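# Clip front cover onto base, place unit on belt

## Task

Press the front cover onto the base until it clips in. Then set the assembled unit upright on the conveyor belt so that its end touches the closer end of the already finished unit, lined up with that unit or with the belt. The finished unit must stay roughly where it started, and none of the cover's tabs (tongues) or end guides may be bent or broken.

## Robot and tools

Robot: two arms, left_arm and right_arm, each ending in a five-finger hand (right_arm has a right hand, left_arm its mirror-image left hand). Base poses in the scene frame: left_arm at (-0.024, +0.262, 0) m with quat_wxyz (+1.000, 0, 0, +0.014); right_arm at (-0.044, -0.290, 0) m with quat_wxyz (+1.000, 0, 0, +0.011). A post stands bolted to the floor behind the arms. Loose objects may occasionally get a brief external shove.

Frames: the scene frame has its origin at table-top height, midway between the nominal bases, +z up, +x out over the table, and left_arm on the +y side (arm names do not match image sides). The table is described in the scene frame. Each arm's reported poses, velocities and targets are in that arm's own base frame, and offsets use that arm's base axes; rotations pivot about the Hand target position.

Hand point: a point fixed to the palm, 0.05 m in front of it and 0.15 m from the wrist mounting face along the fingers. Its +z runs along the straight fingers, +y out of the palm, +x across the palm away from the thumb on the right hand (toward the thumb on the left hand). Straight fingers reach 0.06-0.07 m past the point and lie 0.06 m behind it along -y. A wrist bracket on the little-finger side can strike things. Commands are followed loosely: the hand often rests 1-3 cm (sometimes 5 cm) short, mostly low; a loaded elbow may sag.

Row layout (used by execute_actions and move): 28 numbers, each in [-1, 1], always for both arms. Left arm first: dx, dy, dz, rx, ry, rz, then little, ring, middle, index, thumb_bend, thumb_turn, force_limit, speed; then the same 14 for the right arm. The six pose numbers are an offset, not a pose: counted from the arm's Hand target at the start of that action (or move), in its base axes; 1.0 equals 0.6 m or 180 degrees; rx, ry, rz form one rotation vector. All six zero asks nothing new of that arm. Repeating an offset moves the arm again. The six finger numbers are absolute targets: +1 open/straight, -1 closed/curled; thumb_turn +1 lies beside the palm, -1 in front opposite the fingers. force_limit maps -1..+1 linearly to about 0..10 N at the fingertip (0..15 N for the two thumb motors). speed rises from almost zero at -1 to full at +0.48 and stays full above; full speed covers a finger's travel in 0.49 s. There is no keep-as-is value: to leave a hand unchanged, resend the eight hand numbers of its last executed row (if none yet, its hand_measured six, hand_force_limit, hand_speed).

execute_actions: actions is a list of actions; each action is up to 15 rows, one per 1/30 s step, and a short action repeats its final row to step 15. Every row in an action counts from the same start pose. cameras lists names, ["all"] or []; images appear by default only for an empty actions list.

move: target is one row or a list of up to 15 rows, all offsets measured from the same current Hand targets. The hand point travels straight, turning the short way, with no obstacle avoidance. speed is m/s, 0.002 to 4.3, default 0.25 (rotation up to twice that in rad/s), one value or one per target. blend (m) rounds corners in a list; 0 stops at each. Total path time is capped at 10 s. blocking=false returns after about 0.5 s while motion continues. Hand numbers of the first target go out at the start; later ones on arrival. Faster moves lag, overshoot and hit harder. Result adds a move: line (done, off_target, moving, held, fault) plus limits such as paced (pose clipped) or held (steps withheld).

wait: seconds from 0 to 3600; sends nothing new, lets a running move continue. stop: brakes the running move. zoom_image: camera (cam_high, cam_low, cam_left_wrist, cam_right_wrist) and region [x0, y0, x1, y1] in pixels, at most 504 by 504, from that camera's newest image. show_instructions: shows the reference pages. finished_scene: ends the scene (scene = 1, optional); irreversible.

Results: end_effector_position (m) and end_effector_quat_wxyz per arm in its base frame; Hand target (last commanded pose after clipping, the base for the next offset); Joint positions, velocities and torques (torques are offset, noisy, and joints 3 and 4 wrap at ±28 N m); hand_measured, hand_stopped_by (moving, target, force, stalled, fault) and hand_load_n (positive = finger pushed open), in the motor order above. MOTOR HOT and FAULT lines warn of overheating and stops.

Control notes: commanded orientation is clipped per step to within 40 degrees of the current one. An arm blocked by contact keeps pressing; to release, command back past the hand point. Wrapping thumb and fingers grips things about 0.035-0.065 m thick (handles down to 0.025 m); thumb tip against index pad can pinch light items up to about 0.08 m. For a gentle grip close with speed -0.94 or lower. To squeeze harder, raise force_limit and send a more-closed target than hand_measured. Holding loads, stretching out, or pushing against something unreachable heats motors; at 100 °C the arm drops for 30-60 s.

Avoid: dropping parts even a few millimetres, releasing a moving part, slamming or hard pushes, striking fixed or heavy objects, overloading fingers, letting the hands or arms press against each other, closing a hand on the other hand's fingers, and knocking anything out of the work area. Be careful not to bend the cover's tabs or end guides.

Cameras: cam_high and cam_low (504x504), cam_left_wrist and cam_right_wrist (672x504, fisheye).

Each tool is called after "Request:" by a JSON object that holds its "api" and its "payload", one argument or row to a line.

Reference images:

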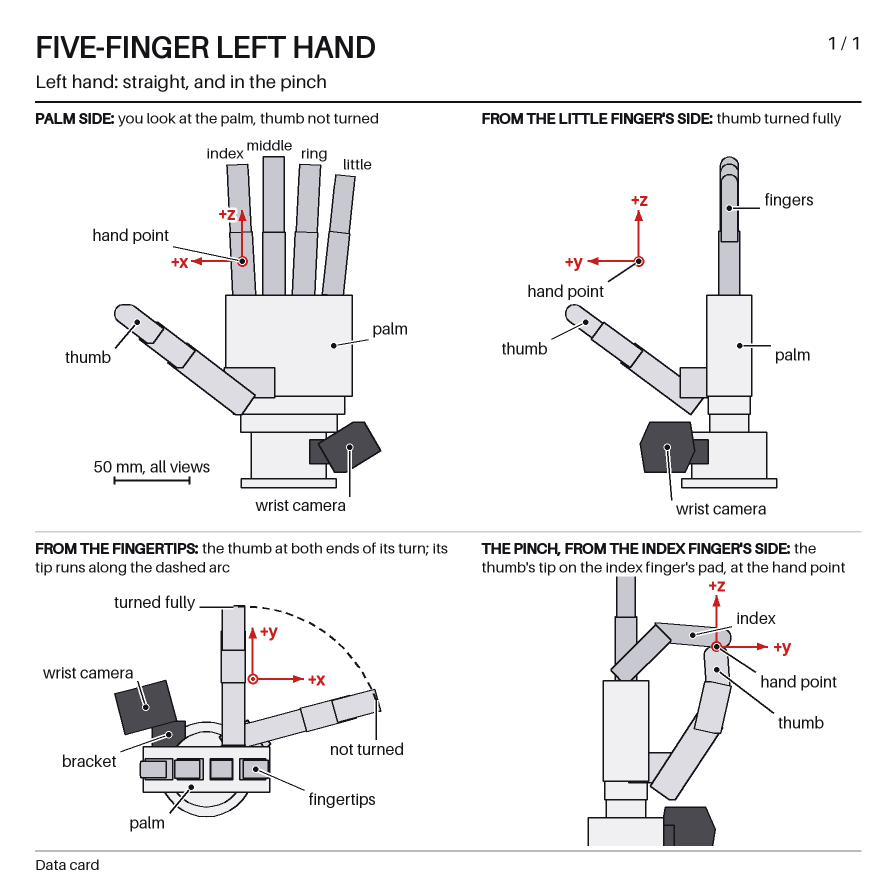

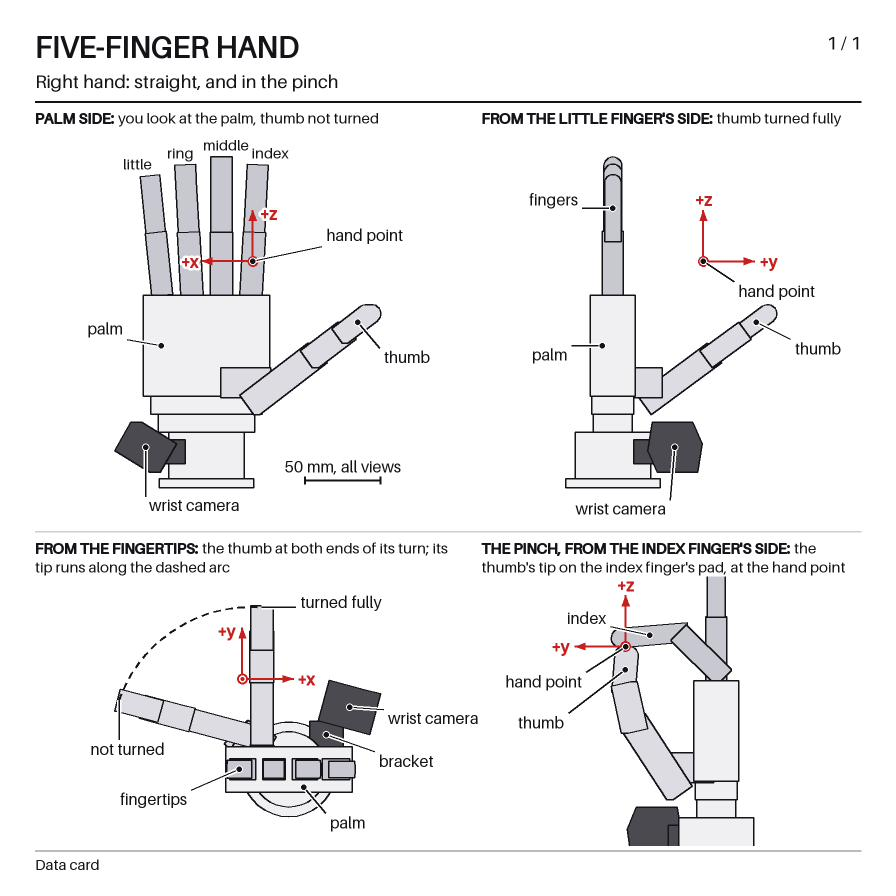

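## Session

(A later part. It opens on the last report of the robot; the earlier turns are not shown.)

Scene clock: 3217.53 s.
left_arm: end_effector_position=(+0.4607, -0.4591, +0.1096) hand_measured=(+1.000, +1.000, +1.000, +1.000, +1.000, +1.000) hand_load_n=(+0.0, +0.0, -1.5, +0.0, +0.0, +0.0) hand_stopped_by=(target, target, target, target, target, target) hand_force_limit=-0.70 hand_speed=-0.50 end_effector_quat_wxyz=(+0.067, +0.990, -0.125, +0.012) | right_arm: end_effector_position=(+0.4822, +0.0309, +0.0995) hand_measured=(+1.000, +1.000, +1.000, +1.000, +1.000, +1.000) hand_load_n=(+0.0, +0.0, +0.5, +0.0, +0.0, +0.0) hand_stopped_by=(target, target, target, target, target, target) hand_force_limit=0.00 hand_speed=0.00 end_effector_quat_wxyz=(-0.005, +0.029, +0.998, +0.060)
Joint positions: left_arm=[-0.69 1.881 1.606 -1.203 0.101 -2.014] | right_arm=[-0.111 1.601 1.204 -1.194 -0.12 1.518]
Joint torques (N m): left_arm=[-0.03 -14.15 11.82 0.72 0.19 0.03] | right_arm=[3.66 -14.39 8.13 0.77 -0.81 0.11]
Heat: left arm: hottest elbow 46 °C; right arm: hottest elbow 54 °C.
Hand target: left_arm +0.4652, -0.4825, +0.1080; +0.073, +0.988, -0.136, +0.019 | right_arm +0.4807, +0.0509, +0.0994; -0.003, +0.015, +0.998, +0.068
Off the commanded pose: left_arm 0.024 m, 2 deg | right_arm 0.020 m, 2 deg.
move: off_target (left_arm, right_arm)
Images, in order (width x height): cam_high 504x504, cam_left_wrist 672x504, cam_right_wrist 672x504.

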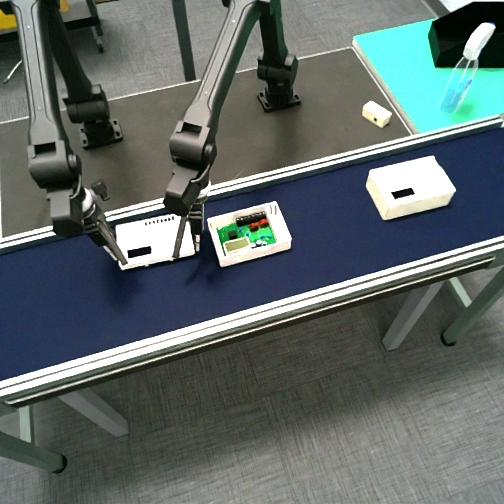

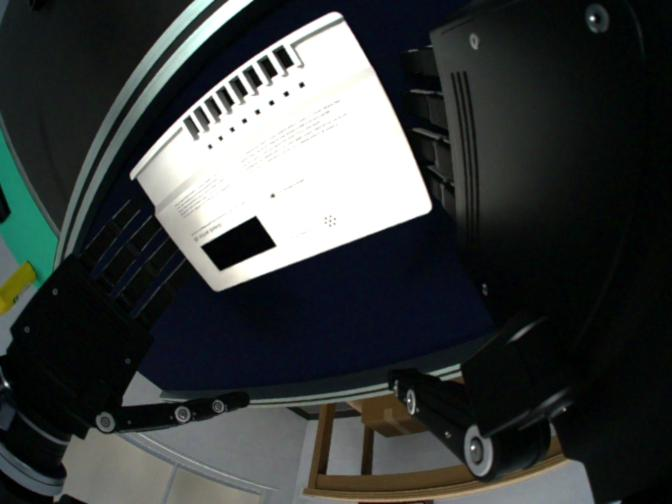

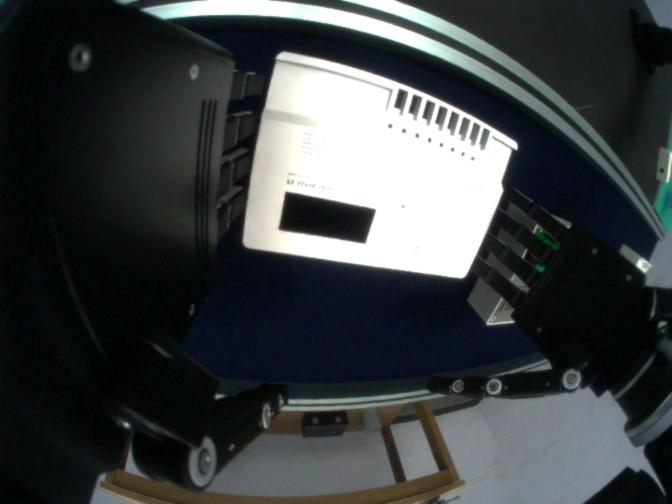

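Request:
{"api": "execute_actions", "payload": {
  "actions": [
    [[0,0,0,0,0,0,0.7,0.6,0.7,1,1,1,-0.7,-0.94,0,0,0,0,0,0,1,1,1,1,1,1,0,0]],
    [[0,0,0,0,0,0,0.7,0.6,0.7,1,1,1,-0.7,-0.94,0,0,0,0,0,0,1,1,1,1,1,1,0,0]],
    [[0,0,0,0,0,0,0.7,0.6,0.7,1,1,1,-0.7,-0.94,0,0,0,0,0,0,1,1,1,1,1,1,0,0]],
    [[0,0,0,0,0,0,0.7,0.6,0.7,1,1,1,-0.7,-0.94,0,0,0,0,0,0,1,1,1,1,1,1,0,0]],
    [[0,0,0,0,0,0,0.7,0.6,0.7,1,1,1,-0.7,-0.94,0,0,0,0,0,0,1,1,1,1,1,1,0,0]],
    [[0,0,0,0,0,0,0.7,0.6,0.7,1,1,1,-0.7,-0.94,0,0,0,0,0,0,1,1,1,1,1,1,0,0]]
  ],
  "cameras": ["cam_high", "cam_low", "cam_right_wrist", "cam_left_wrist"]
}}

Scene clock: 3246.17 s.
left_arm: end_effector_position=(+0.4609, -0.4582, +0.1092) hand_measured=(+0.724, +0.848, +0.922, +1.000, +1.000, +1.000) hand_load_n=(+1.5, +1.0, +0.0, +0.0, +0.0, +0.0) hand_stopped_by=(force, force, force, target, target, target) hand_force_limit=-0.70 hand_speed=-0.94 end_effector_quat_wxyz=(+0.065, +0.990, -0.125, +0.012) | right_arm: end_effector_position=(+0.4825, +0.0318, +0.0995) hand_measured=(+1.000, +1.000, +1.000, +1.000, +1.000, +1.000) hand_load_n=(+0.0, +0.0, +0.0, +0.0, +0.0, +0.0) hand_stopped_by=(target, target, target, target, target, target) hand_force_limit=0.00 hand_speed=0.00 end_effector_quat_wxyz=(-0.005, +0.029, +0.998, +0.060)
Joint positions: left_arm=[-0.69 1.881 1.606 -1.205 0.097 -2.014] | right_arm=[-0.109 1.601 1.204 -1.193 -0.12 1.519]
Joint torques (N m): left_arm=[0.09 -13.98 11.82 0.8 0.36 0.04] | right_arm=[3.43 -14.39 8.13 0.75 -0.81 0.1]
Heat: left arm: hottest elbow 45 °C; right arm: hottest elbow 53 °C.
Hand target: left_arm +0.4652, -0.4826, +0.1081; +0.073, +0.988, -0.136, +0.019 | right_arm +0.4807, +0.0509, +0.0994; -0.003, +0.015, +0.998, +0.068
Off the commanded pose: left_arm 0.025 m, 2 deg | right_arm 0.019 m, 2 deg.
Step readings (end_effector_position of left_arm | right_arm):
0: (+0.4607, -0.4591, +0.1096) | (+0.4822, +0.0309, +0.0995)
1: (+0.4607, -0.4591, +0.1096) | (+0.4822, +0.0309, +0.0995)
2: (+0.4607, -0.4591, +0.1096) | (+0.4822, +0.0309, +0.0995)
4: (+0.4607, -0.4590, +0.1095) | (+0.4822, +0.0311, +0.0995)
8: (+0.4607, -0.4587, +0.1094) | (+0.4822, +0.0316, +0.0995)
15: (+0.4607, -0.4587, +0.1094) | (+0.4822, +0.0316, +0.0995)
16: (+0.4608, -0.4586, +0.1093) | (+0.4822, +0.0316, +0.0995)
17: (+0.4607, -0.4585, +0.1093) | (+0.4822, +0.0318, +0.0995)
19: (+0.4607, -0.4585, +0.1093) | (+0.4822, +0.0318, +0.0995)
23: (+0.4607, -0.4585, +0.1093) | (+0.4822, +0.0318, +0.0995)
30: (+0.4608, -0.4583, +0.1092) | (+0.4822, +0.0318, +0.0995)
31: (+0.4608, -0.4583, +0.1092) | (+0.4822, +0.0318, +0.0995)
32: (+0.4608, -0.4583, +0.1092) | (+0.4822, +0.0318, +0.0995)
34: (+0.4608, -0.4583, +0.1092) | (+0.4822, +0.0318, +0.0995)
38: (+0.4608, -0.4583, +0.1092) | (+0.4822, +0.0318, +0.0995)
45: (+0.4608, -0.4583, +0.1092) | (+0.4822, +0.0318, +0.0995)
46: (+0.4608, -0.4583, +0.1092) | (+0.4822, +0.0318, +0.0995)
47: (+0.4608, -0.4583, +0.1092) | (+0.4822, +0.0318, +0.0995)
49: (+0.4609, -0.4582, +0.1092) | (+0.4823, +0.0318, +0.0995)
53: (+0.4609, -0.4582, +0.1092) | (+0.4825, +0.0318, +0.0995)
60: (+0.4609, -0.4582, +0.1092) | (+0.4825, +0.0318, +0.0995)
61: (+0.4609, -0.4582, +0.1092) | (+0.4825, +0.0318, +0.0995)
62: (+0.4609, -0.4582, +0.1092) | (+0.4825, +0.0318, +0.0995)
64: (+0.4609, -0.4582, +0.1092) | (+0.4825, +0.0318, +0.0995)
68: (+0.4609, -0.4582, +0.1092) | (+0.4825, +0.0318, +0.0995)
75: (+0.4609, -0.4582, +0.1092) | (+0.4825, +0.0318, +0.0995)
76: (+0.4609, -0.4582, +0.1092) | (+0.4825, +0.0318, +0.0995)
77: (+0.4609, -0.4582, +0.1092) | (+0.4825, +0.0318, +0.0995)
79: (+0.4609, -0.4582, +0.1092) | (+0.4825, +0.0318, +0.0995)
83: (+0.4609, -0.4582, +0.1092) | (+0.4825, +0.0318, +0.0995)
90: (+0.4609, -0.4582, +0.1092) | (+0.4825, +0.0318, +0.0995)

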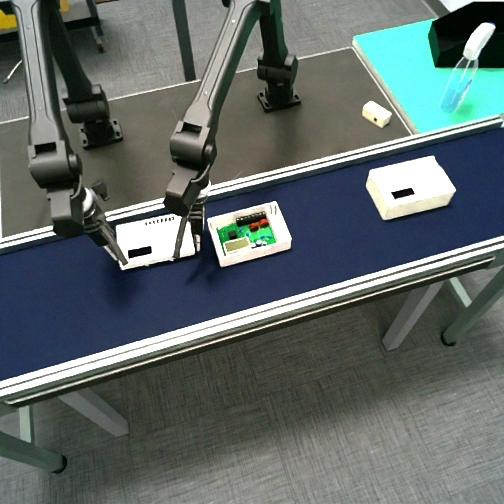

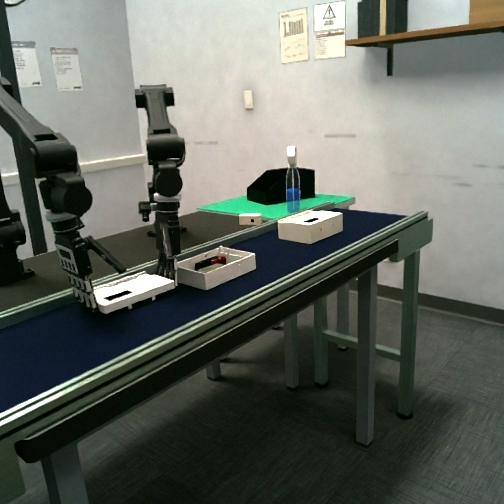

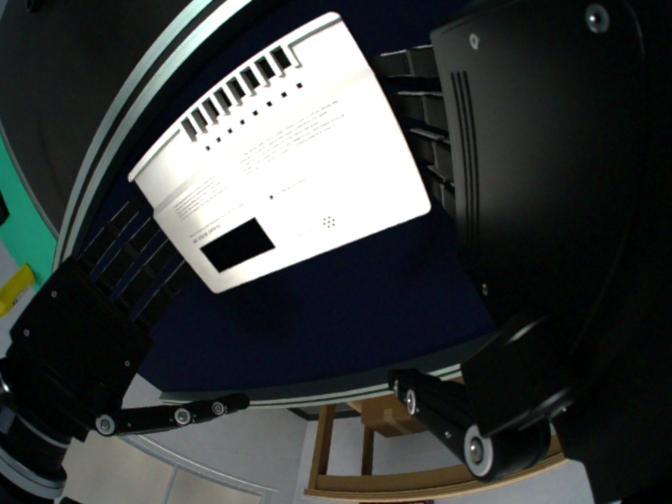

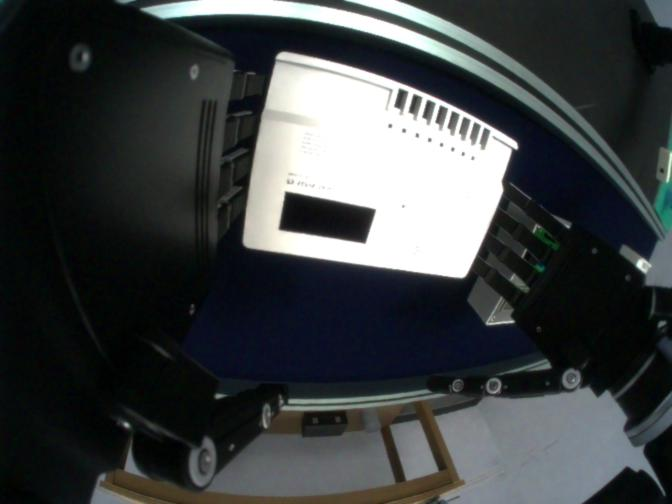

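Request:
{"api": "move", "payload": {
  "target": [
    [0,-0.015,0,0,0,0,0.7,0.6,0.7,1,1,1,-0.7,-0.94,0,0.015,0,0,0,0,1,1,1,1,1,1,0,0],
    [0,-0.015,0.04,0,0,0,0.7,0.6,0.7,1,1,1,-0.7,-0.94,0,0.015,0.03,0,0,0,1,1,1,1,1,1,0,0]
  ],
  "speed": 0.05,
  "cameras": ["cam_low", "cam_right_wrist", "cam_high"]
}}

Request:
{"api": "zoom_image", "payload": {
  "camera": "cam_low",
  "region": [50, 180, 210, 320]
}}

Scene clock: 3253.90 s.
left_arm: end_effector_position=(+0.4609, -0.4585, +0.1115) hand_measured=(+0.724, +0.848, +0.922, +1.000, +1.000, +1.000) hand_load_n=(+2.5, +1.0, +0.0, +0.0, +0.0, -0.5) hand_stopped_by=(force, force, force, target, target, target) hand_force_limit=-0.70 hand_speed=-0.94 end_effector_quat_wxyz=(+0.052, +0.991, -0.125, +0.000) | right_arm: end_effector_position=(+0.4785, +0.0360, +0.1061) hand_measured=(+1.000, +1.000, +1.000, +1.000, +1.000, +1.000) hand_load_n=(+0.0, +0.0, +0.0, +0.0, +0.0, +0.0) hand_stopped_by=(target, target, target, target, target, target) hand_force_limit=0.00 hand_speed=0.00 end_effector_quat_wxyz=(-0.006, +0.034, +0.998, +0.056)
Joint positions: left_arm=[-0.693 1.902 1.652 -1.265 0.087 -2.014] | right_arm=[-0.096 1.583 1.203 -1.211 -0.111 1.541]
Joint torques (N m): left_arm=[-0.56 -16.38 13.04 0.62 0.72 -0.07] | right_arm=[4.07 -14.1 10.69 -0.34 -1.13 0.07]
Heat: left arm: hottest elbow 46 °C; right arm: hottest elbow 53 °C.
Hand target: left_arm +0.4652, -0.4917, +0.1320; +0.073, +0.988, -0.136, +0.019 | right_arm +0.4808, +0.0600, +0.1176; -0.003, +0.015, +0.998, +0.068
Off the commanded pose: left_arm 0.039 m, 4 deg | right_arm 0.027 m, 3 deg.
move: off_target (left_arm, right_arm)
Images, in order (width x height): cam_high 504x504, cam_low 504x504, cam_right_wrist 672x504.

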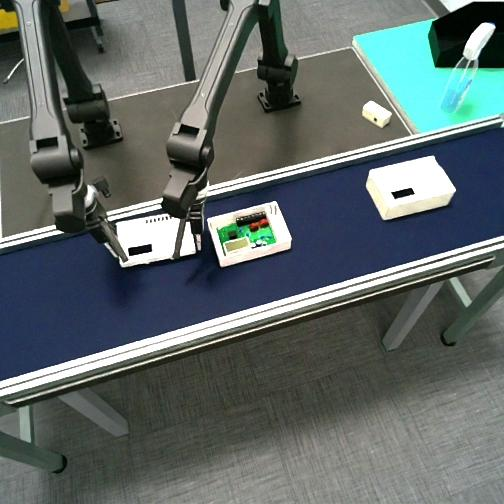

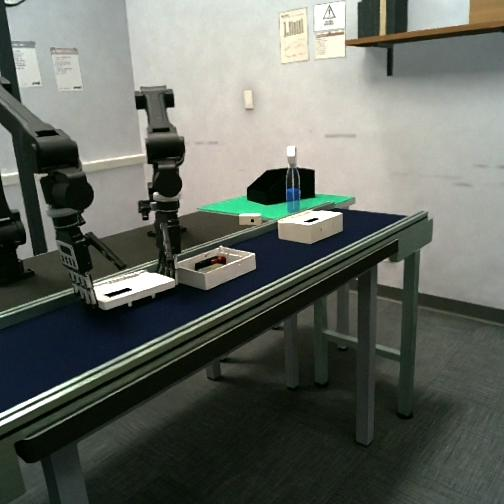

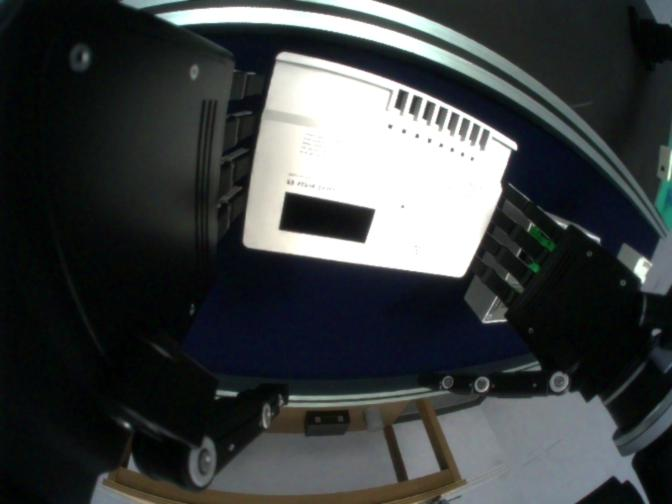

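Scaled by 3.150.

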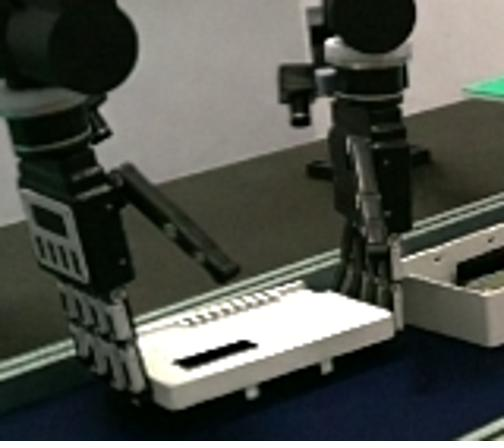

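Request:
{"api": "move", "payload": {
  "target": [
    [0,0,0.03,0,0,0,0.7,0.6,0.7,1,1,1,-0.7,-0.94,0,0,0.02,0,0,0,1,1,1,1,1,1,0,0]
  ],
  "speed": 0.05,
  "cameras": ["cam_low", "cam_right_wrist", "cam_high"]
}}

Request:
{"api": "zoom_image", "payload": {
  "camera": "cam_low",
  "region": [50, 180, 210, 320]
}}

Scene clock: 3259.50 s.
left_arm: end_effector_position=(+0.4611, -0.4586, +0.1234) hand_measured=(+0.724, +0.848, +0.922, +1.000, +1.000, +1.000) hand_load_n=(+3.0, +1.0, +0.0, +0.0, +0.0, +0.0) hand_stopped_by=(force, force, force, target, target, target) hand_force_limit=-0.70 hand_speed=-0.94 end_effector_quat_wxyz=(+0.049, +0.991, -0.125, -0.005) | right_arm: end_effector_position=(+0.4739, +0.0364, +0.1128) hand_measured=(+1.000, +1.000, +1.000, +1.000, +1.000, +1.000) hand_load_n=(+0.0, +0.0, +0.0, +0.0, +0.0, +0.0) hand_stopped_by=(target, target, target, target, target, target) hand_force_limit=0.00 hand_speed=0.00 end_effector_quat_wxyz=(-0.013, +0.036, +0.998, +0.057)
Joint positions: left_arm=[-0.693 1.902 1.686 -1.31 0.087 -2.014] | right_arm=[-0.096 1.572 1.209 -1.24 -0.112 1.546]
Joint torques (N m): left_arm=[-0.5 -17.14 13.09 0.64 0.73 -0.06] | right_arm=[4.07 -14.39 11.93 -0.4 -1.11 0.03]
Heat: left arm: hottest elbow 46 °C; right arm: hottest elbow 53 °C.
Hand target: left_arm +0.4651, -0.4917, +0.1500; +0.073, +0.988, -0.136, +0.019 | right_arm +0.4807, +0.0600, +0.1294; -0.003, +0.015, +0.998, +0.068
Off the commanded pose: left_arm 0.043 m, 4 deg | right_arm 0.030 m, 3 deg.
move: off_target (left_arm, right_arm)
Images, in order (width x height): cam_high 504x504, cam_low 504x504, cam_right_wrist 672x504.

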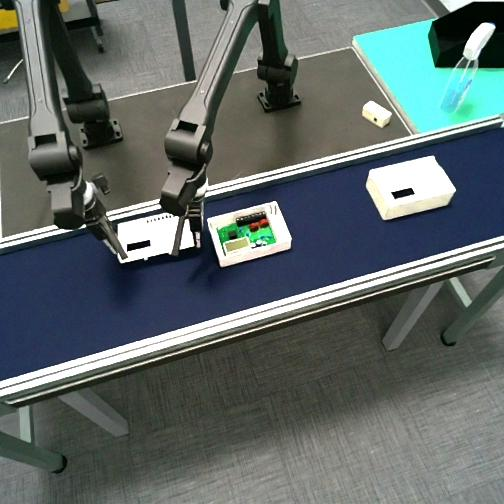

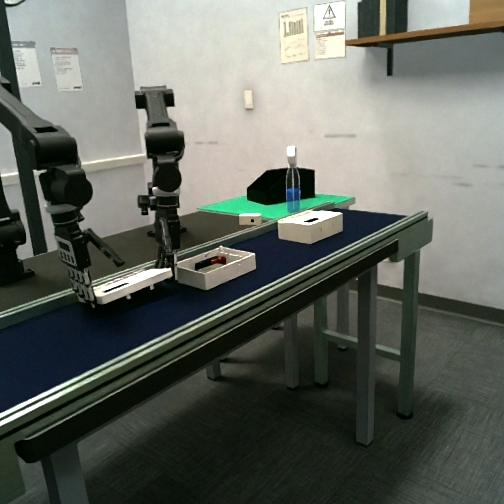

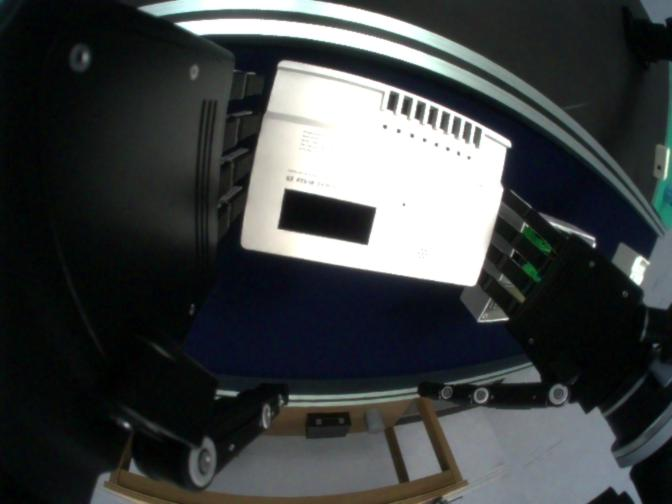

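Scaled by 3.150.

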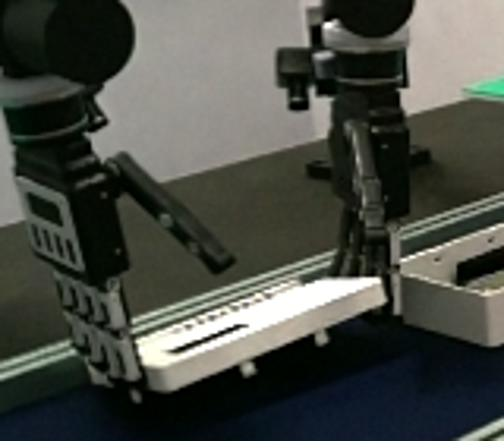

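Request:
{"api": "zoom_image", "payload": {
  "camera": "cam_right_wrist",
  "region": [200, 20, 560, 320]
}}

Request:
{"api": "zoom_image", "payload": {
  "camera": "cam_high",
  "region": [80, 180, 220, 290]
}}

Scaled by 1.400 from the camera's image (finer frame: 960x720).

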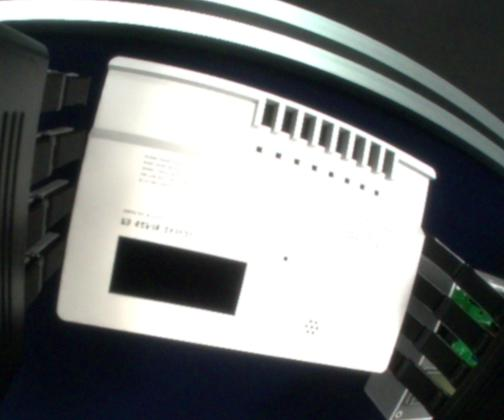

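Scaled by 3.600.

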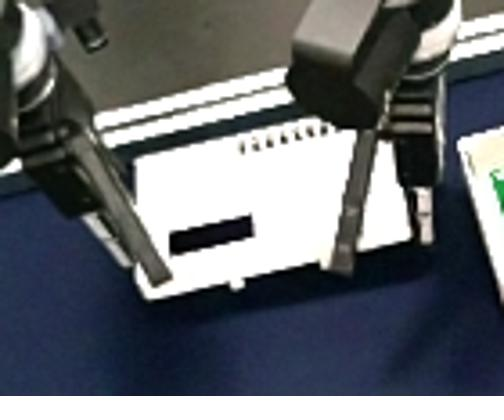

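Request:
{"api": "zoom_image", "payload": {
  "camera": "cam_right_wrist",
  "region": [215, 50, 295, 270]
}}

Scaled by 2.291 from the camera's image (finer frame: 960x720).

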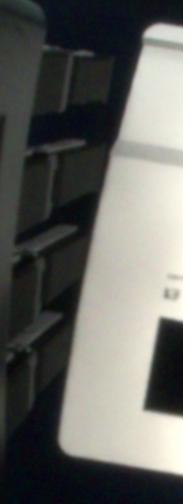

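Request:
{"api": "move", "payload": {
  "target": [
    [0,0,-0.07,0,0,0,0.7,0.6,0.7,1,1,1,-0.7,-0.94,0,0,-0.05,0,0,0,1,1,1,1,1,1,0,0]
  ],
  "speed": 0.05,
  "cameras": ["cam_low", "cam_right_wrist"]
}}

Request:
{"api": "zoom_image", "payload": {
  "camera": "cam_low",
  "region": [50, 180, 210, 320]
}}

Request:
{"api": "zoom_image", "payload": {
  "camera": "cam_right_wrist",
  "region": [200, 20, 560, 320]
}}

Scene clock: 3300.77 s.
left_arm: end_effector_position=(+0.4722, -0.4651, +0.1118) hand_measured=(+0.724, +0.848, +0.922, +1.000, +1.000, +1.000) hand_load_n=(+4.0, +1.5, +0.5, +0.0, +0.0, +0.0) hand_stopped_by=(force, force, force, target, target, target) hand_force_limit=-0.70 hand_speed=-0.94 end_effector_quat_wxyz=(+0.054, +0.991, -0.126, +0.013) | right_arm: end_effector_position=(+0.4853, +0.0332, +0.1109) hand_measured=(+1.000, +1.000, +1.000, +1.000, +1.000, +1.000) hand_load_n=(+0.0, +0.0, +0.5, +0.0, +0.0, +0.0) hand_stopped_by=(target, target, target, target, target, target) hand_force_limit=0.00 hand_speed=0.00 end_effector_quat_wxyz=(+0.011, +0.036, +0.998, +0.050)
Joint positions: left_arm=[-0.693 1.92 1.677 -1.248 0.076 -2.014] | right_arm=[-0.096 1.572 1.203 -1.186 -0.101 1.547]
Joint torques (N m): left_arm=[-0.5 -16.62 8.21 2.18 1.13 -0.08] | right_arm=[4.01 -12.16 8.16 0.59 -1.48 0.01]
Heat: left arm: hottest elbow 47 °C; right arm: hottest elbow 57 °C.
Hand target: left_arm +0.4651, -0.4916, +0.1080; +0.073, +0.988, -0.136, +0.019 | right_arm +0.4807, +0.0599, +0.0994; -0.003, +0.015, +0.998, +0.068
Off the commanded pose: left_arm 0.028 m, 3 deg | right_arm 0.029 m, 4 deg.
move: off_target (left_arm, right_arm)

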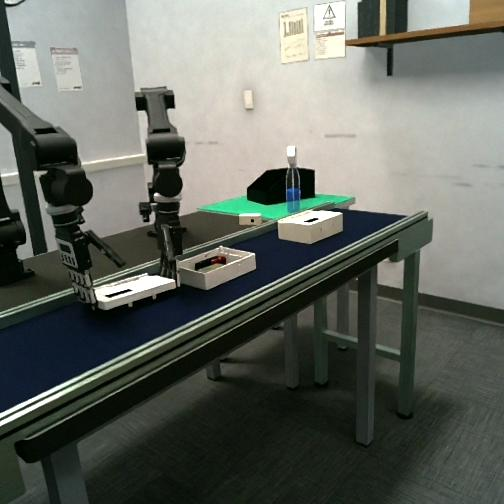

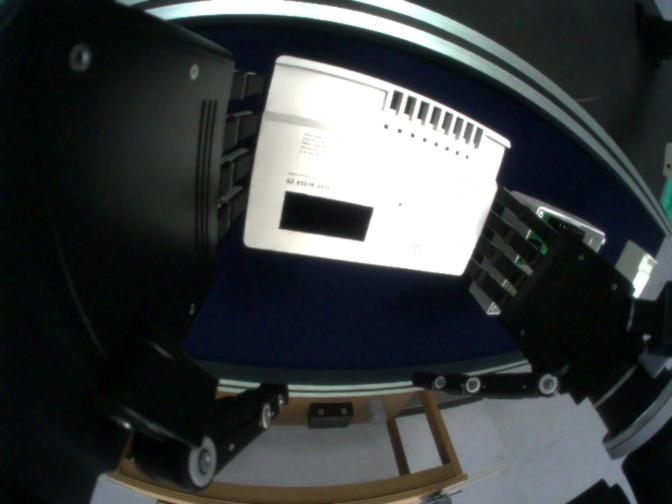

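Scaled by 3.150.

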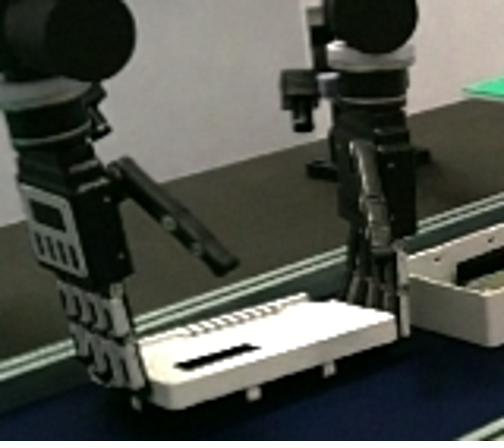

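Scaled by 1.400 from the camera's image (finer frame: 960x720).

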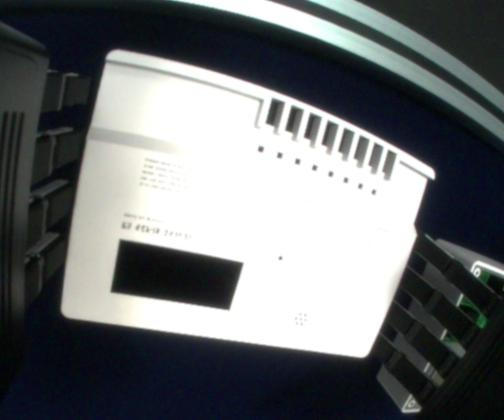

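Request:
{"api": "execute_actions", "payload": {
  "actions": [
    [[0,0,0,0,0,0,0.7,0.6,0.7,1,1,1,-0.7,-0.94,0,0,0,0,0,0,1,1,1,1,1,1,0,0]],
    [[0,0,0,0,0,0,0.7,0.6,0.7,1,1,1,-0.7,-0.94,0,0,0,0,0,0,1,1,1,1,1,1,0,0]]
  ],
  "cameras": ["cam_low", "cam_right_wrist"]
}}

Request:
{"api": "zoom_image", "payload": {
  "camera": "cam_low",
  "region": [50, 240, 210, 320]
}}

Scene clock: 3309.33 s.
left_arm: end_effector_position=(+0.4722, -0.4651, +0.1118) hand_measured=(+0.724, +0.848, +0.922, +1.000, +1.000, +1.000) hand_load_n=(+3.5, +1.5, +0.5, +0.0, +0.0, +0.0) hand_stopped_by=(force, force, force, target, target, target) hand_force_limit=-0.70 hand_speed=-0.94 end_effector_quat_wxyz=(+0.054, +0.991, -0.126, +0.013) | right_arm: end_effector_position=(+0.4853, +0.0332, +0.1109) hand_measured=(+1.000, +1.000, +1.000, +1.000, +1.000, +1.000) hand_load_n=(+0.0, +0.0, +0.5, +0.0, +0.0, +0.0) hand_stopped_by=(target, target, target, target, target, target) hand_force_limit=0.00 hand_speed=0.00 end_effector_quat_wxyz=(+0.011, +0.036, +0.998, +0.050)
Joint positions: left_arm=[-0.693 1.92 1.677 -1.248 0.076 -2.014] | right_arm=[-0.096 1.572 1.203 -1.186 -0.101 1.547]
Joint torques (N m): left_arm=[-0.5 -16.56 8.18 2.19 1.13 -0.07] | right_arm=[4.01 -11.87 8.16 0.59 -1.46 0.01]
Heat: left arm: hottest elbow 47 °C; right arm: hottest elbow 55 °C.
Hand target: left_arm +0.4651, -0.4916, +0.1080; +0.073, +0.988, -0.136, +0.019 | right_arm +0.4807, +0.0599, +0.0994; -0.003, +0.015, +0.998, +0.068
Off the commanded pose: left_arm 0.028 m, 3 deg | right_arm 0.029 m, 4 deg.
Step readings (end_effector_position of left_arm | right_arm):
0: (+0.4722, -0.4651, +0.1118) | (+0.4853, +0.0332, +0.1109)
1: (+0.4722, -0.4651, +0.1118) | (+0.4853, +0.0332, +0.1109)
2: (+0.4722, -0.4651, +0.1118) | (+0.4853, +0.0332, +0.1109)
4: (+0.4722, -0.4651, +0.1118) | (+0.4853, +0.0332, +0.1109)
8: (+0.4722, -0.4651, +0.1118) | (+0.4853, +0.0332, +0.1109)
15: (+0.4722, -0.4651, +0.1118) | (+0.4853, +0.0332, +0.1109)
16: (+0.4722, -0.4651, +0.1118) | (+0.4853, +0.0332, +0.1109)
17: (+0.4722, -0.4651, +0.1118) | (+0.4853, +0.0332, +0.1109)
19: (+0.4722, -0.4651, +0.1118) | (+0.4853, +0.0332, +0.1109)
23: (+0.4722, -0.4651, +0.1118) | (+0.4853, +0.0332, +0.1109)
30: (+0.4722, -0.4651, +0.1118) | (+0.4853, +0.0332, +0.1109)

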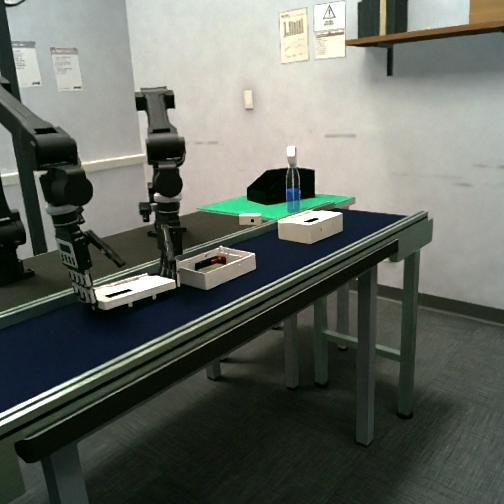

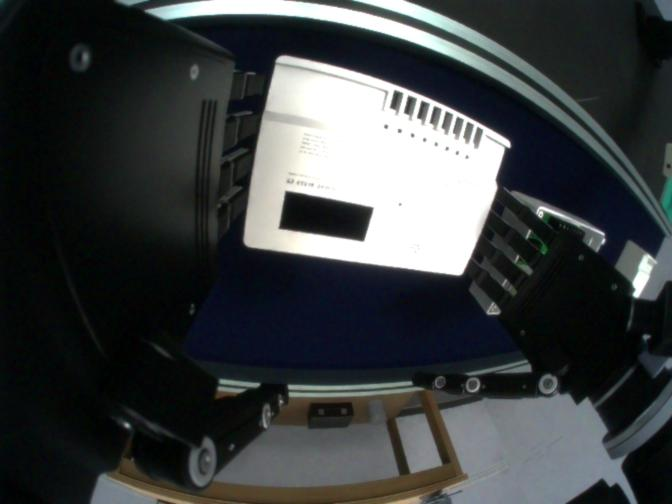

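Scaled by 3.150.

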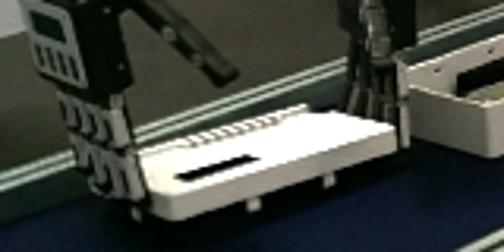

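Request:
{"api": "execute_actions", "payload": {
  "actions": [
    [[0,0,0,0,0,0,0.7,0.6,0.7,1,1,1,-0.7,-0.94,0,0,0,0,0,0,0.7,0.75,1,1,1,1,-0.7,-0.94]],
    [[0,0,0,0,0,0,0.7,0.6,0.7,1,1,1,-0.7,-0.94,0,0,0,0,0,0,0.7,0.75,1,1,1,1,-0.7,-0.94]],
    [[0,0,0,0,0,0,0.7,0.6,0.7,1,1,1,-0.7,-0.94,0,0,0,0,0,0,0.7,0.75,1,1,1,1,-0.7,-0.94]],
    [[0,0,0,0,0,0,0.7,0.6,0.7,1,1,1,-0.7,-0.94,0,0,0,0,0,0,0.7,0.75,1,1,1,1,-0.7,-0.94]],
    [[0,0,0,0,0,0,0.7,0.6,0.7,1,1,1,-0.7,-0.94,0,0,0,0,0,0,0.7,0.75,1,1,1,1,-0.7,-0.94]],
    [[0,0,0,0,0,0,0.7,0.6,0.7,1,1,1,-0.7,-0.94,0,0,0,0,0,0,0.7,0.75,1,1,1,1,-0.7,-0.94]]
  ],
  "cameras": ["cam_right_wrist"]
}}

Request:
{"api": "zoom_image", "payload": {
  "camera": "cam_right_wrist",
  "region": [200, 20, 560, 320]
}}

Scene clock: 3324.20 s.
left_arm: end_effector_position=(+0.4722, -0.4651, +0.1118) hand_measured=(+0.724, +0.848, +0.922, +1.000, +1.000, +1.000) hand_load_n=(+3.5, +1.5, +0.5, +0.0, +0.0, +0.0) hand_stopped_by=(force, force, force, target, target, target) hand_force_limit=-0.70 hand_speed=-0.94 end_effector_quat_wxyz=(+0.054, +0.991, -0.126, +0.013) | right_arm: end_effector_position=(+0.4853, +0.0332, +0.1109) hand_measured=(+0.700, +0.972, +1.000, +1.000, +1.000, +1.000) hand_load_n=(+0.0, +2.0, +0.5, +0.0, +0.0, +0.0) hand_stopped_by=(target, force, target, target, target, target) hand_force_limit=-0.70 hand_speed=-0.94 end_effector_quat_wxyz=(+0.011, +0.036, +0.998, +0.050)
Joint positions: left_arm=[-0.693 1.92 1.677 -1.248 0.076 -2.014] | right_arm=[-0.096 1.572 1.203 -1.186 -0.101 1.547]
Joint torques (N m): left_arm=[-0.5 -16.56 8.24 2.21 1.13 -0.06] | right_arm=[4.01 -11.87 8.16 0.59 -1.46 0.01]
Heat: left arm: hottest elbow 47 °C; right arm: hottest elbow 54 °C.
Hand target: left_arm +0.4651, -0.4916, +0.1080; +0.073, +0.988, -0.136, +0.019 | right_arm +0.4807, +0.0600, +0.0995; -0.003, +0.015, +0.998, +0.068
Off the commanded pose: left_arm 0.028 m, 3 deg | right_arm 0.029 m, 4 deg.
Step readings (end_effector_position of left_arm | right_arm):
0: (+0.4722, -0.4651, +0.1118) | (+0.4853, +0.0332, +0.1109)
1: (+0.4722, -0.4651, +0.1118) | (+0.4853, +0.0332, +0.1109)
2: (+0.4722, -0.4651, +0.1118) | (+0.4853, +0.0332, +0.1109)
4: (+0.4722, -0.4651, +0.1118) | (+0.4853, +0.0332, +0.1109)
8: (+0.4722, -0.4651, +0.1118) | (+0.4853, +0.0332, +0.1109)
15: (+0.4722, -0.4651, +0.1118) | (+0.4853, +0.0332, +0.1109)
16: (+0.4722, -0.4651, +0.1118) | (+0.4853, +0.0332, +0.1109)
17: (+0.4722, -0.4651, +0.1118) | (+0.4853, +0.0332, +0.1109)
19: (+0.4722, -0.4651, +0.1118) | (+0.4853, +0.0332, +0.1109)
23: (+0.4722, -0.4651, +0.1118) | (+0.4853, +0.0332, +0.1109)
30: (+0.4722, -0.4651, +0.1118) | (+0.4853, +0.0332, +0.1109)
31: (+0.4722, -0.4651, +0.1118) | (+0.4853, +0.0332, +0.1109)
32: (+0.4722, -0.4651, +0.1118) | (+0.4853, +0.0332, +0.1109)
34: (+0.4722, -0.4651, +0.1118) | (+0.4853, +0.0332, +0.1109)
38: (+0.4722, -0.4651, +0.1118) | (+0.4853, +0.0332, +0.1109)
45: (+0.4722, -0.4651, +0.1118) | (+0.4853, +0.0332, +0.1109)
46: (+0.4722, -0.4651, +0.1118) | (+0.4853, +0.0332, +0.1109)
47: (+0.4722, -0.4651, +0.1118) | (+0.4853, +0.0332, +0.1109)
49: (+0.4722, -0.4651, +0.1118) | (+0.4853, +0.0332, +0.1109)
53: (+0.4722, -0.4651, +0.1118) | (+0.4853, +0.0332, +0.1109)
60: (+0.4722, -0.4651, +0.1118) | (+0.4853, +0.0332, +0.1109)
61: (+0.4722, -0.4651, +0.1118) | (+0.4853, +0.0332, +0.1109)
62: (+0.4722, -0.4651, +0.1118) | (+0.4853, +0.0332, +0.1109)
64: (+0.4722, -0.4651, +0.1118) | (+0.4853, +0.0332, +0.1109)
68: (+0.4722, -0.4651, +0.1118) | (+0.4853, +0.0332, +0.1109)
75: (+0.4722, -0.4651, +0.1118) | (+0.4853, +0.0332, +0.1109)
76: (+0.4722, -0.4651, +0.1118) | (+0.4853, +0.0332, +0.1109)
77: (+0.4722, -0.4651, +0.1118) | (+0.4853, +0.0332, +0.1109)
79: (+0.4722, -0.4651, +0.1118) | (+0.4853, +0.0332, +0.1109)
83: (+0.4722, -0.4651, +0.1118) | (+0.4853, +0.0332, +0.1109)
90: (+0.4722, -0.4651, +0.1118) | (+0.4853, +0.0332, +0.1109)

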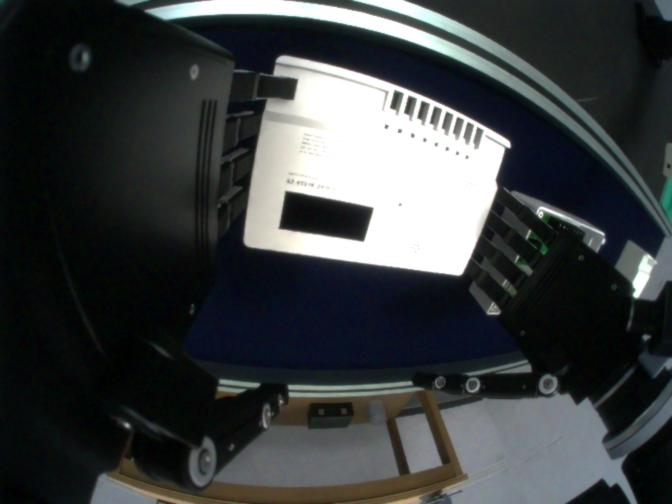

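Scaled by 1.400 from the camera's image (finer frame: 960x720).

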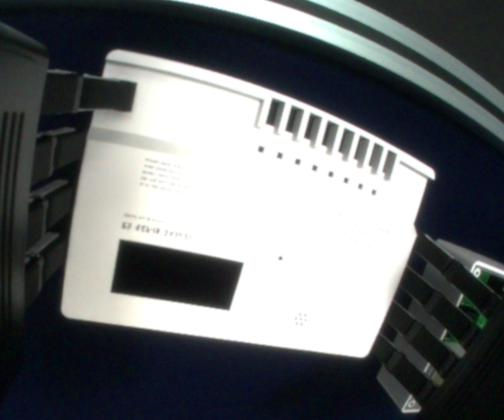

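Request:
{"api": "move", "payload": {
  "target": [
    [0,0,0.06,0,0,0,0.7,0.6,0.7,1,1,1,-0.7,-0.94,0,0,0.04,0,0,0,1,0.75,1,1,1,1,-0.7,-0.94]
  ],
  "speed": 0.05,
  "cameras": ["cam_low", "cam_right_wrist"]
}}

Request:
{"api": "zoom_image", "payload": {
  "camera": "cam_low",
  "region": [50, 240, 210, 320]
}}

Request:
{"api": "zoom_image", "payload": {
  "camera": "cam_right_wrist",
  "region": [200, 20, 560, 320]
}}

Scene clock: 3373.00 s.
left_arm: end_effector_position=(+0.4627, -0.4586, +0.1091) hand_measured=(+0.724, +0.848, +0.922, +1.000, +1.000, +1.000) hand_load_n=(+3.0, +0.5, +0.0, +0.0, +0.0, +0.0) hand_stopped_by=(force, force, force, target, target, target) hand_force_limit=-0.70 hand_speed=-0.94 end_effector_quat_wxyz=(+0.044, +0.991, -0.125, -0.007) | right_arm: end_effector_position=(+0.4739, +0.0369, +0.1105) hand_measured=(+1.000, +0.972, +1.000, +1.000, +1.000, +1.000) hand_load_n=(+0.0, +1.5, +0.0, +0.0, +0.0, +0.0) hand_stopped_by=(target, force, target, target, target, target) hand_force_limit=-0.70 hand_speed=-0.94 end_effector_quat_wxyz=(-0.011, +0.037, +0.998, +0.057)
Joint positions: left_arm=[-0.693 1.92 1.677 -1.292 0.082 -2.014] | right_arm=[-0.095 1.572 1.203 -1.231 -0.112 1.547]
Joint torques (N m): left_arm=[-0.56 -18.67 12.77 0.44 0.95 -0.06] | right_arm=[3.96 -13.74 11.6 -0.16 -1.12 0.02]
Heat: left arm: hottest elbow 45 °C; right arm: hottest elbow 52 °C.
Hand target: left_arm +0.4651, -0.4916, +0.1440; +0.073, +0.988, -0.136, +0.019 | right_arm +0.4807, +0.0598, +0.1235; -0.003, +0.015, +0.998, +0.068
Off the commanded pose: left_arm 0.048 m, 5 deg | right_arm 0.027 m, 3 deg.
move: off_target (left_arm, right_arm)

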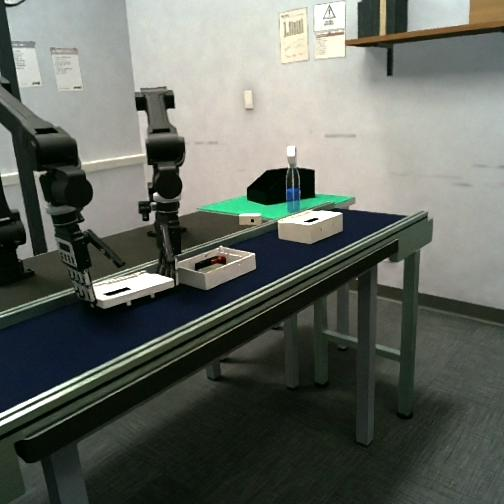

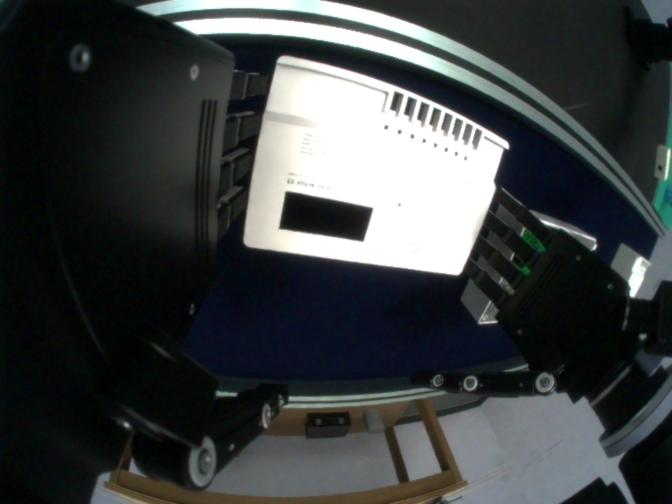

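Scaled by 3.150.

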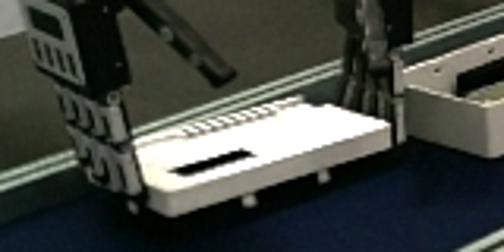

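Scaled by 1.400 from the camera's image (finer frame: 960x720).

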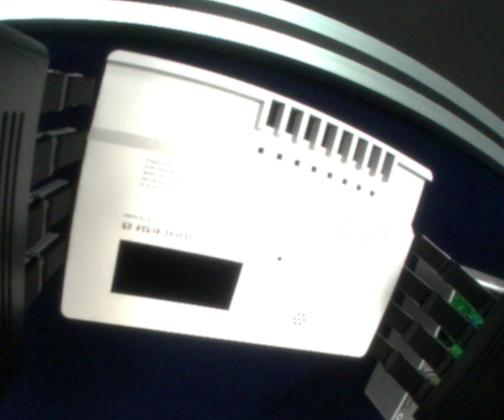

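Request:
{"api": "move", "payload": {
  "target": [
    [0.01,0,0.05,0,0,0,0.7,0.6,0.7,1,1,1,-0.7,-0.94,0.01,0,0.05,0,0,0,1,0.75,1,1,1,1,-0.7,-0.94]
  ],
  "speed": 0.04,
  "cameras": ["cam_low", "cam_right_wrist", "cam_high"]
}}

Request:
{"api": "zoom_image", "payload": {
  "camera": "cam_low",
  "region": [50, 240, 210, 320]
}}

Request:
{"api": "zoom_image", "payload": {
  "camera": "cam_right_wrist",
  "region": [200, 20, 560, 320]
}}

Scene clock: 3383.23 s.
left_arm: end_effector_position=(+0.4657, -0.4610, +0.1375) hand_measured=(+0.724, +0.848, +0.922, +1.000, +1.000, +1.000) hand_load_n=(+3.5, +1.0, +0.0, +0.5, +0.0, +0.0) hand_stopped_by=(force, force, force, target, target, target) hand_force_limit=-0.70 hand_speed=-0.94 end_effector_quat_wxyz=(+0.042, +0.991, -0.126, -0.010) | right_arm: end_effector_position=(+0.4787, +0.0359, +0.1354) hand_measured=(+1.000, +0.972, +1.000, +1.000, +1.000, +1.000) hand_load_n=(+0.0, +2.0, +0.0, +0.0, +0.0, +0.0) hand_stopped_by=(target, force, target, target, target, target) hand_force_limit=-0.70 hand_speed=-0.94 end_effector_quat_wxyz=(-0.016, +0.037, +0.998, +0.055)
Joint positions: left_arm=[-0.693 1.92 1.754 -1.377 0.081 -2.013] | right_arm=[-0.095 1.568 1.269 -1.31 -0.108 1.547]
Joint torques (N m): left_arm=[0.03 -18.67 13.23 0.64 0.98 -0.01] | right_arm=[4.01 -14.21 12.33 -0.23 -1.26 0.02]
Heat: left arm: hottest elbow 47 °C; right arm: hottest elbow 53 °C.
Hand target: left_arm +0.4711, -0.4916, +0.1741; +0.073, +0.988, -0.136, +0.019 | right_arm +0.4867, +0.0600, +0.1535; -0.003, +0.015, +0.998, +0.068
Off the commanded pose: left_arm 0.048 m, 5 deg | right_arm 0.031 m, 3 deg.
move: off_target (left_arm, right_arm)
Images, in order (width x height): cam_high 504x504, cam_low 504x504, cam_right_wrist 672x504.

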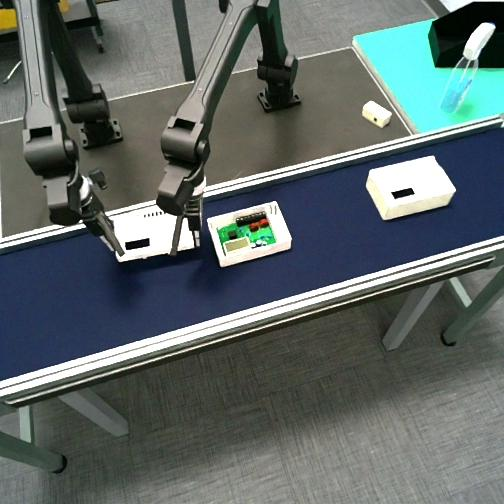

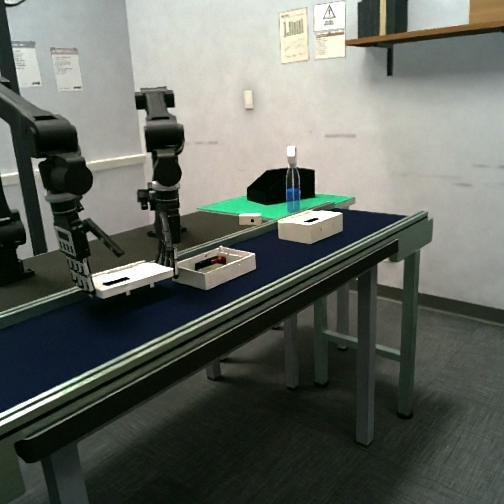

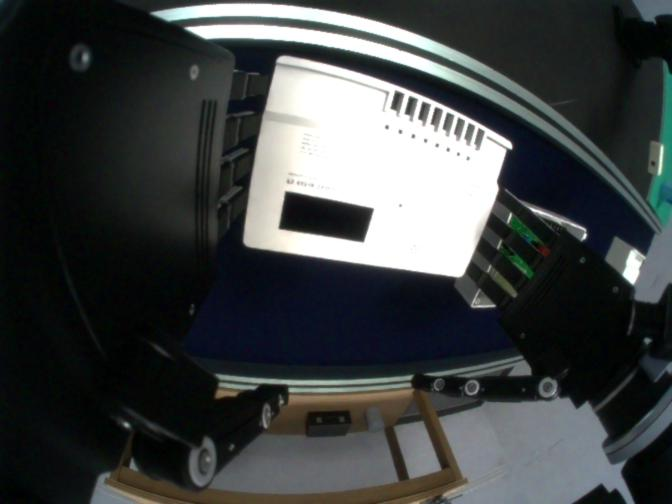

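Scaled by 3.150.

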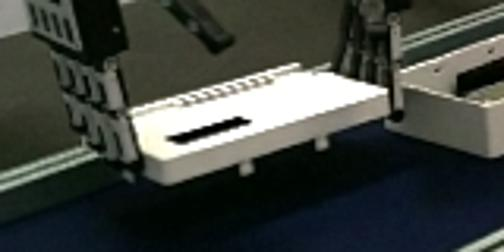

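Scaled by 1.400 from the camera's image (finer frame: 960x720).

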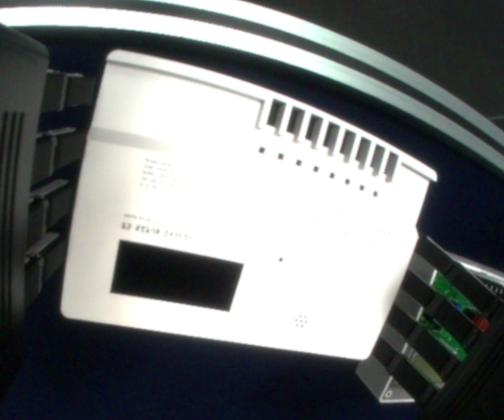

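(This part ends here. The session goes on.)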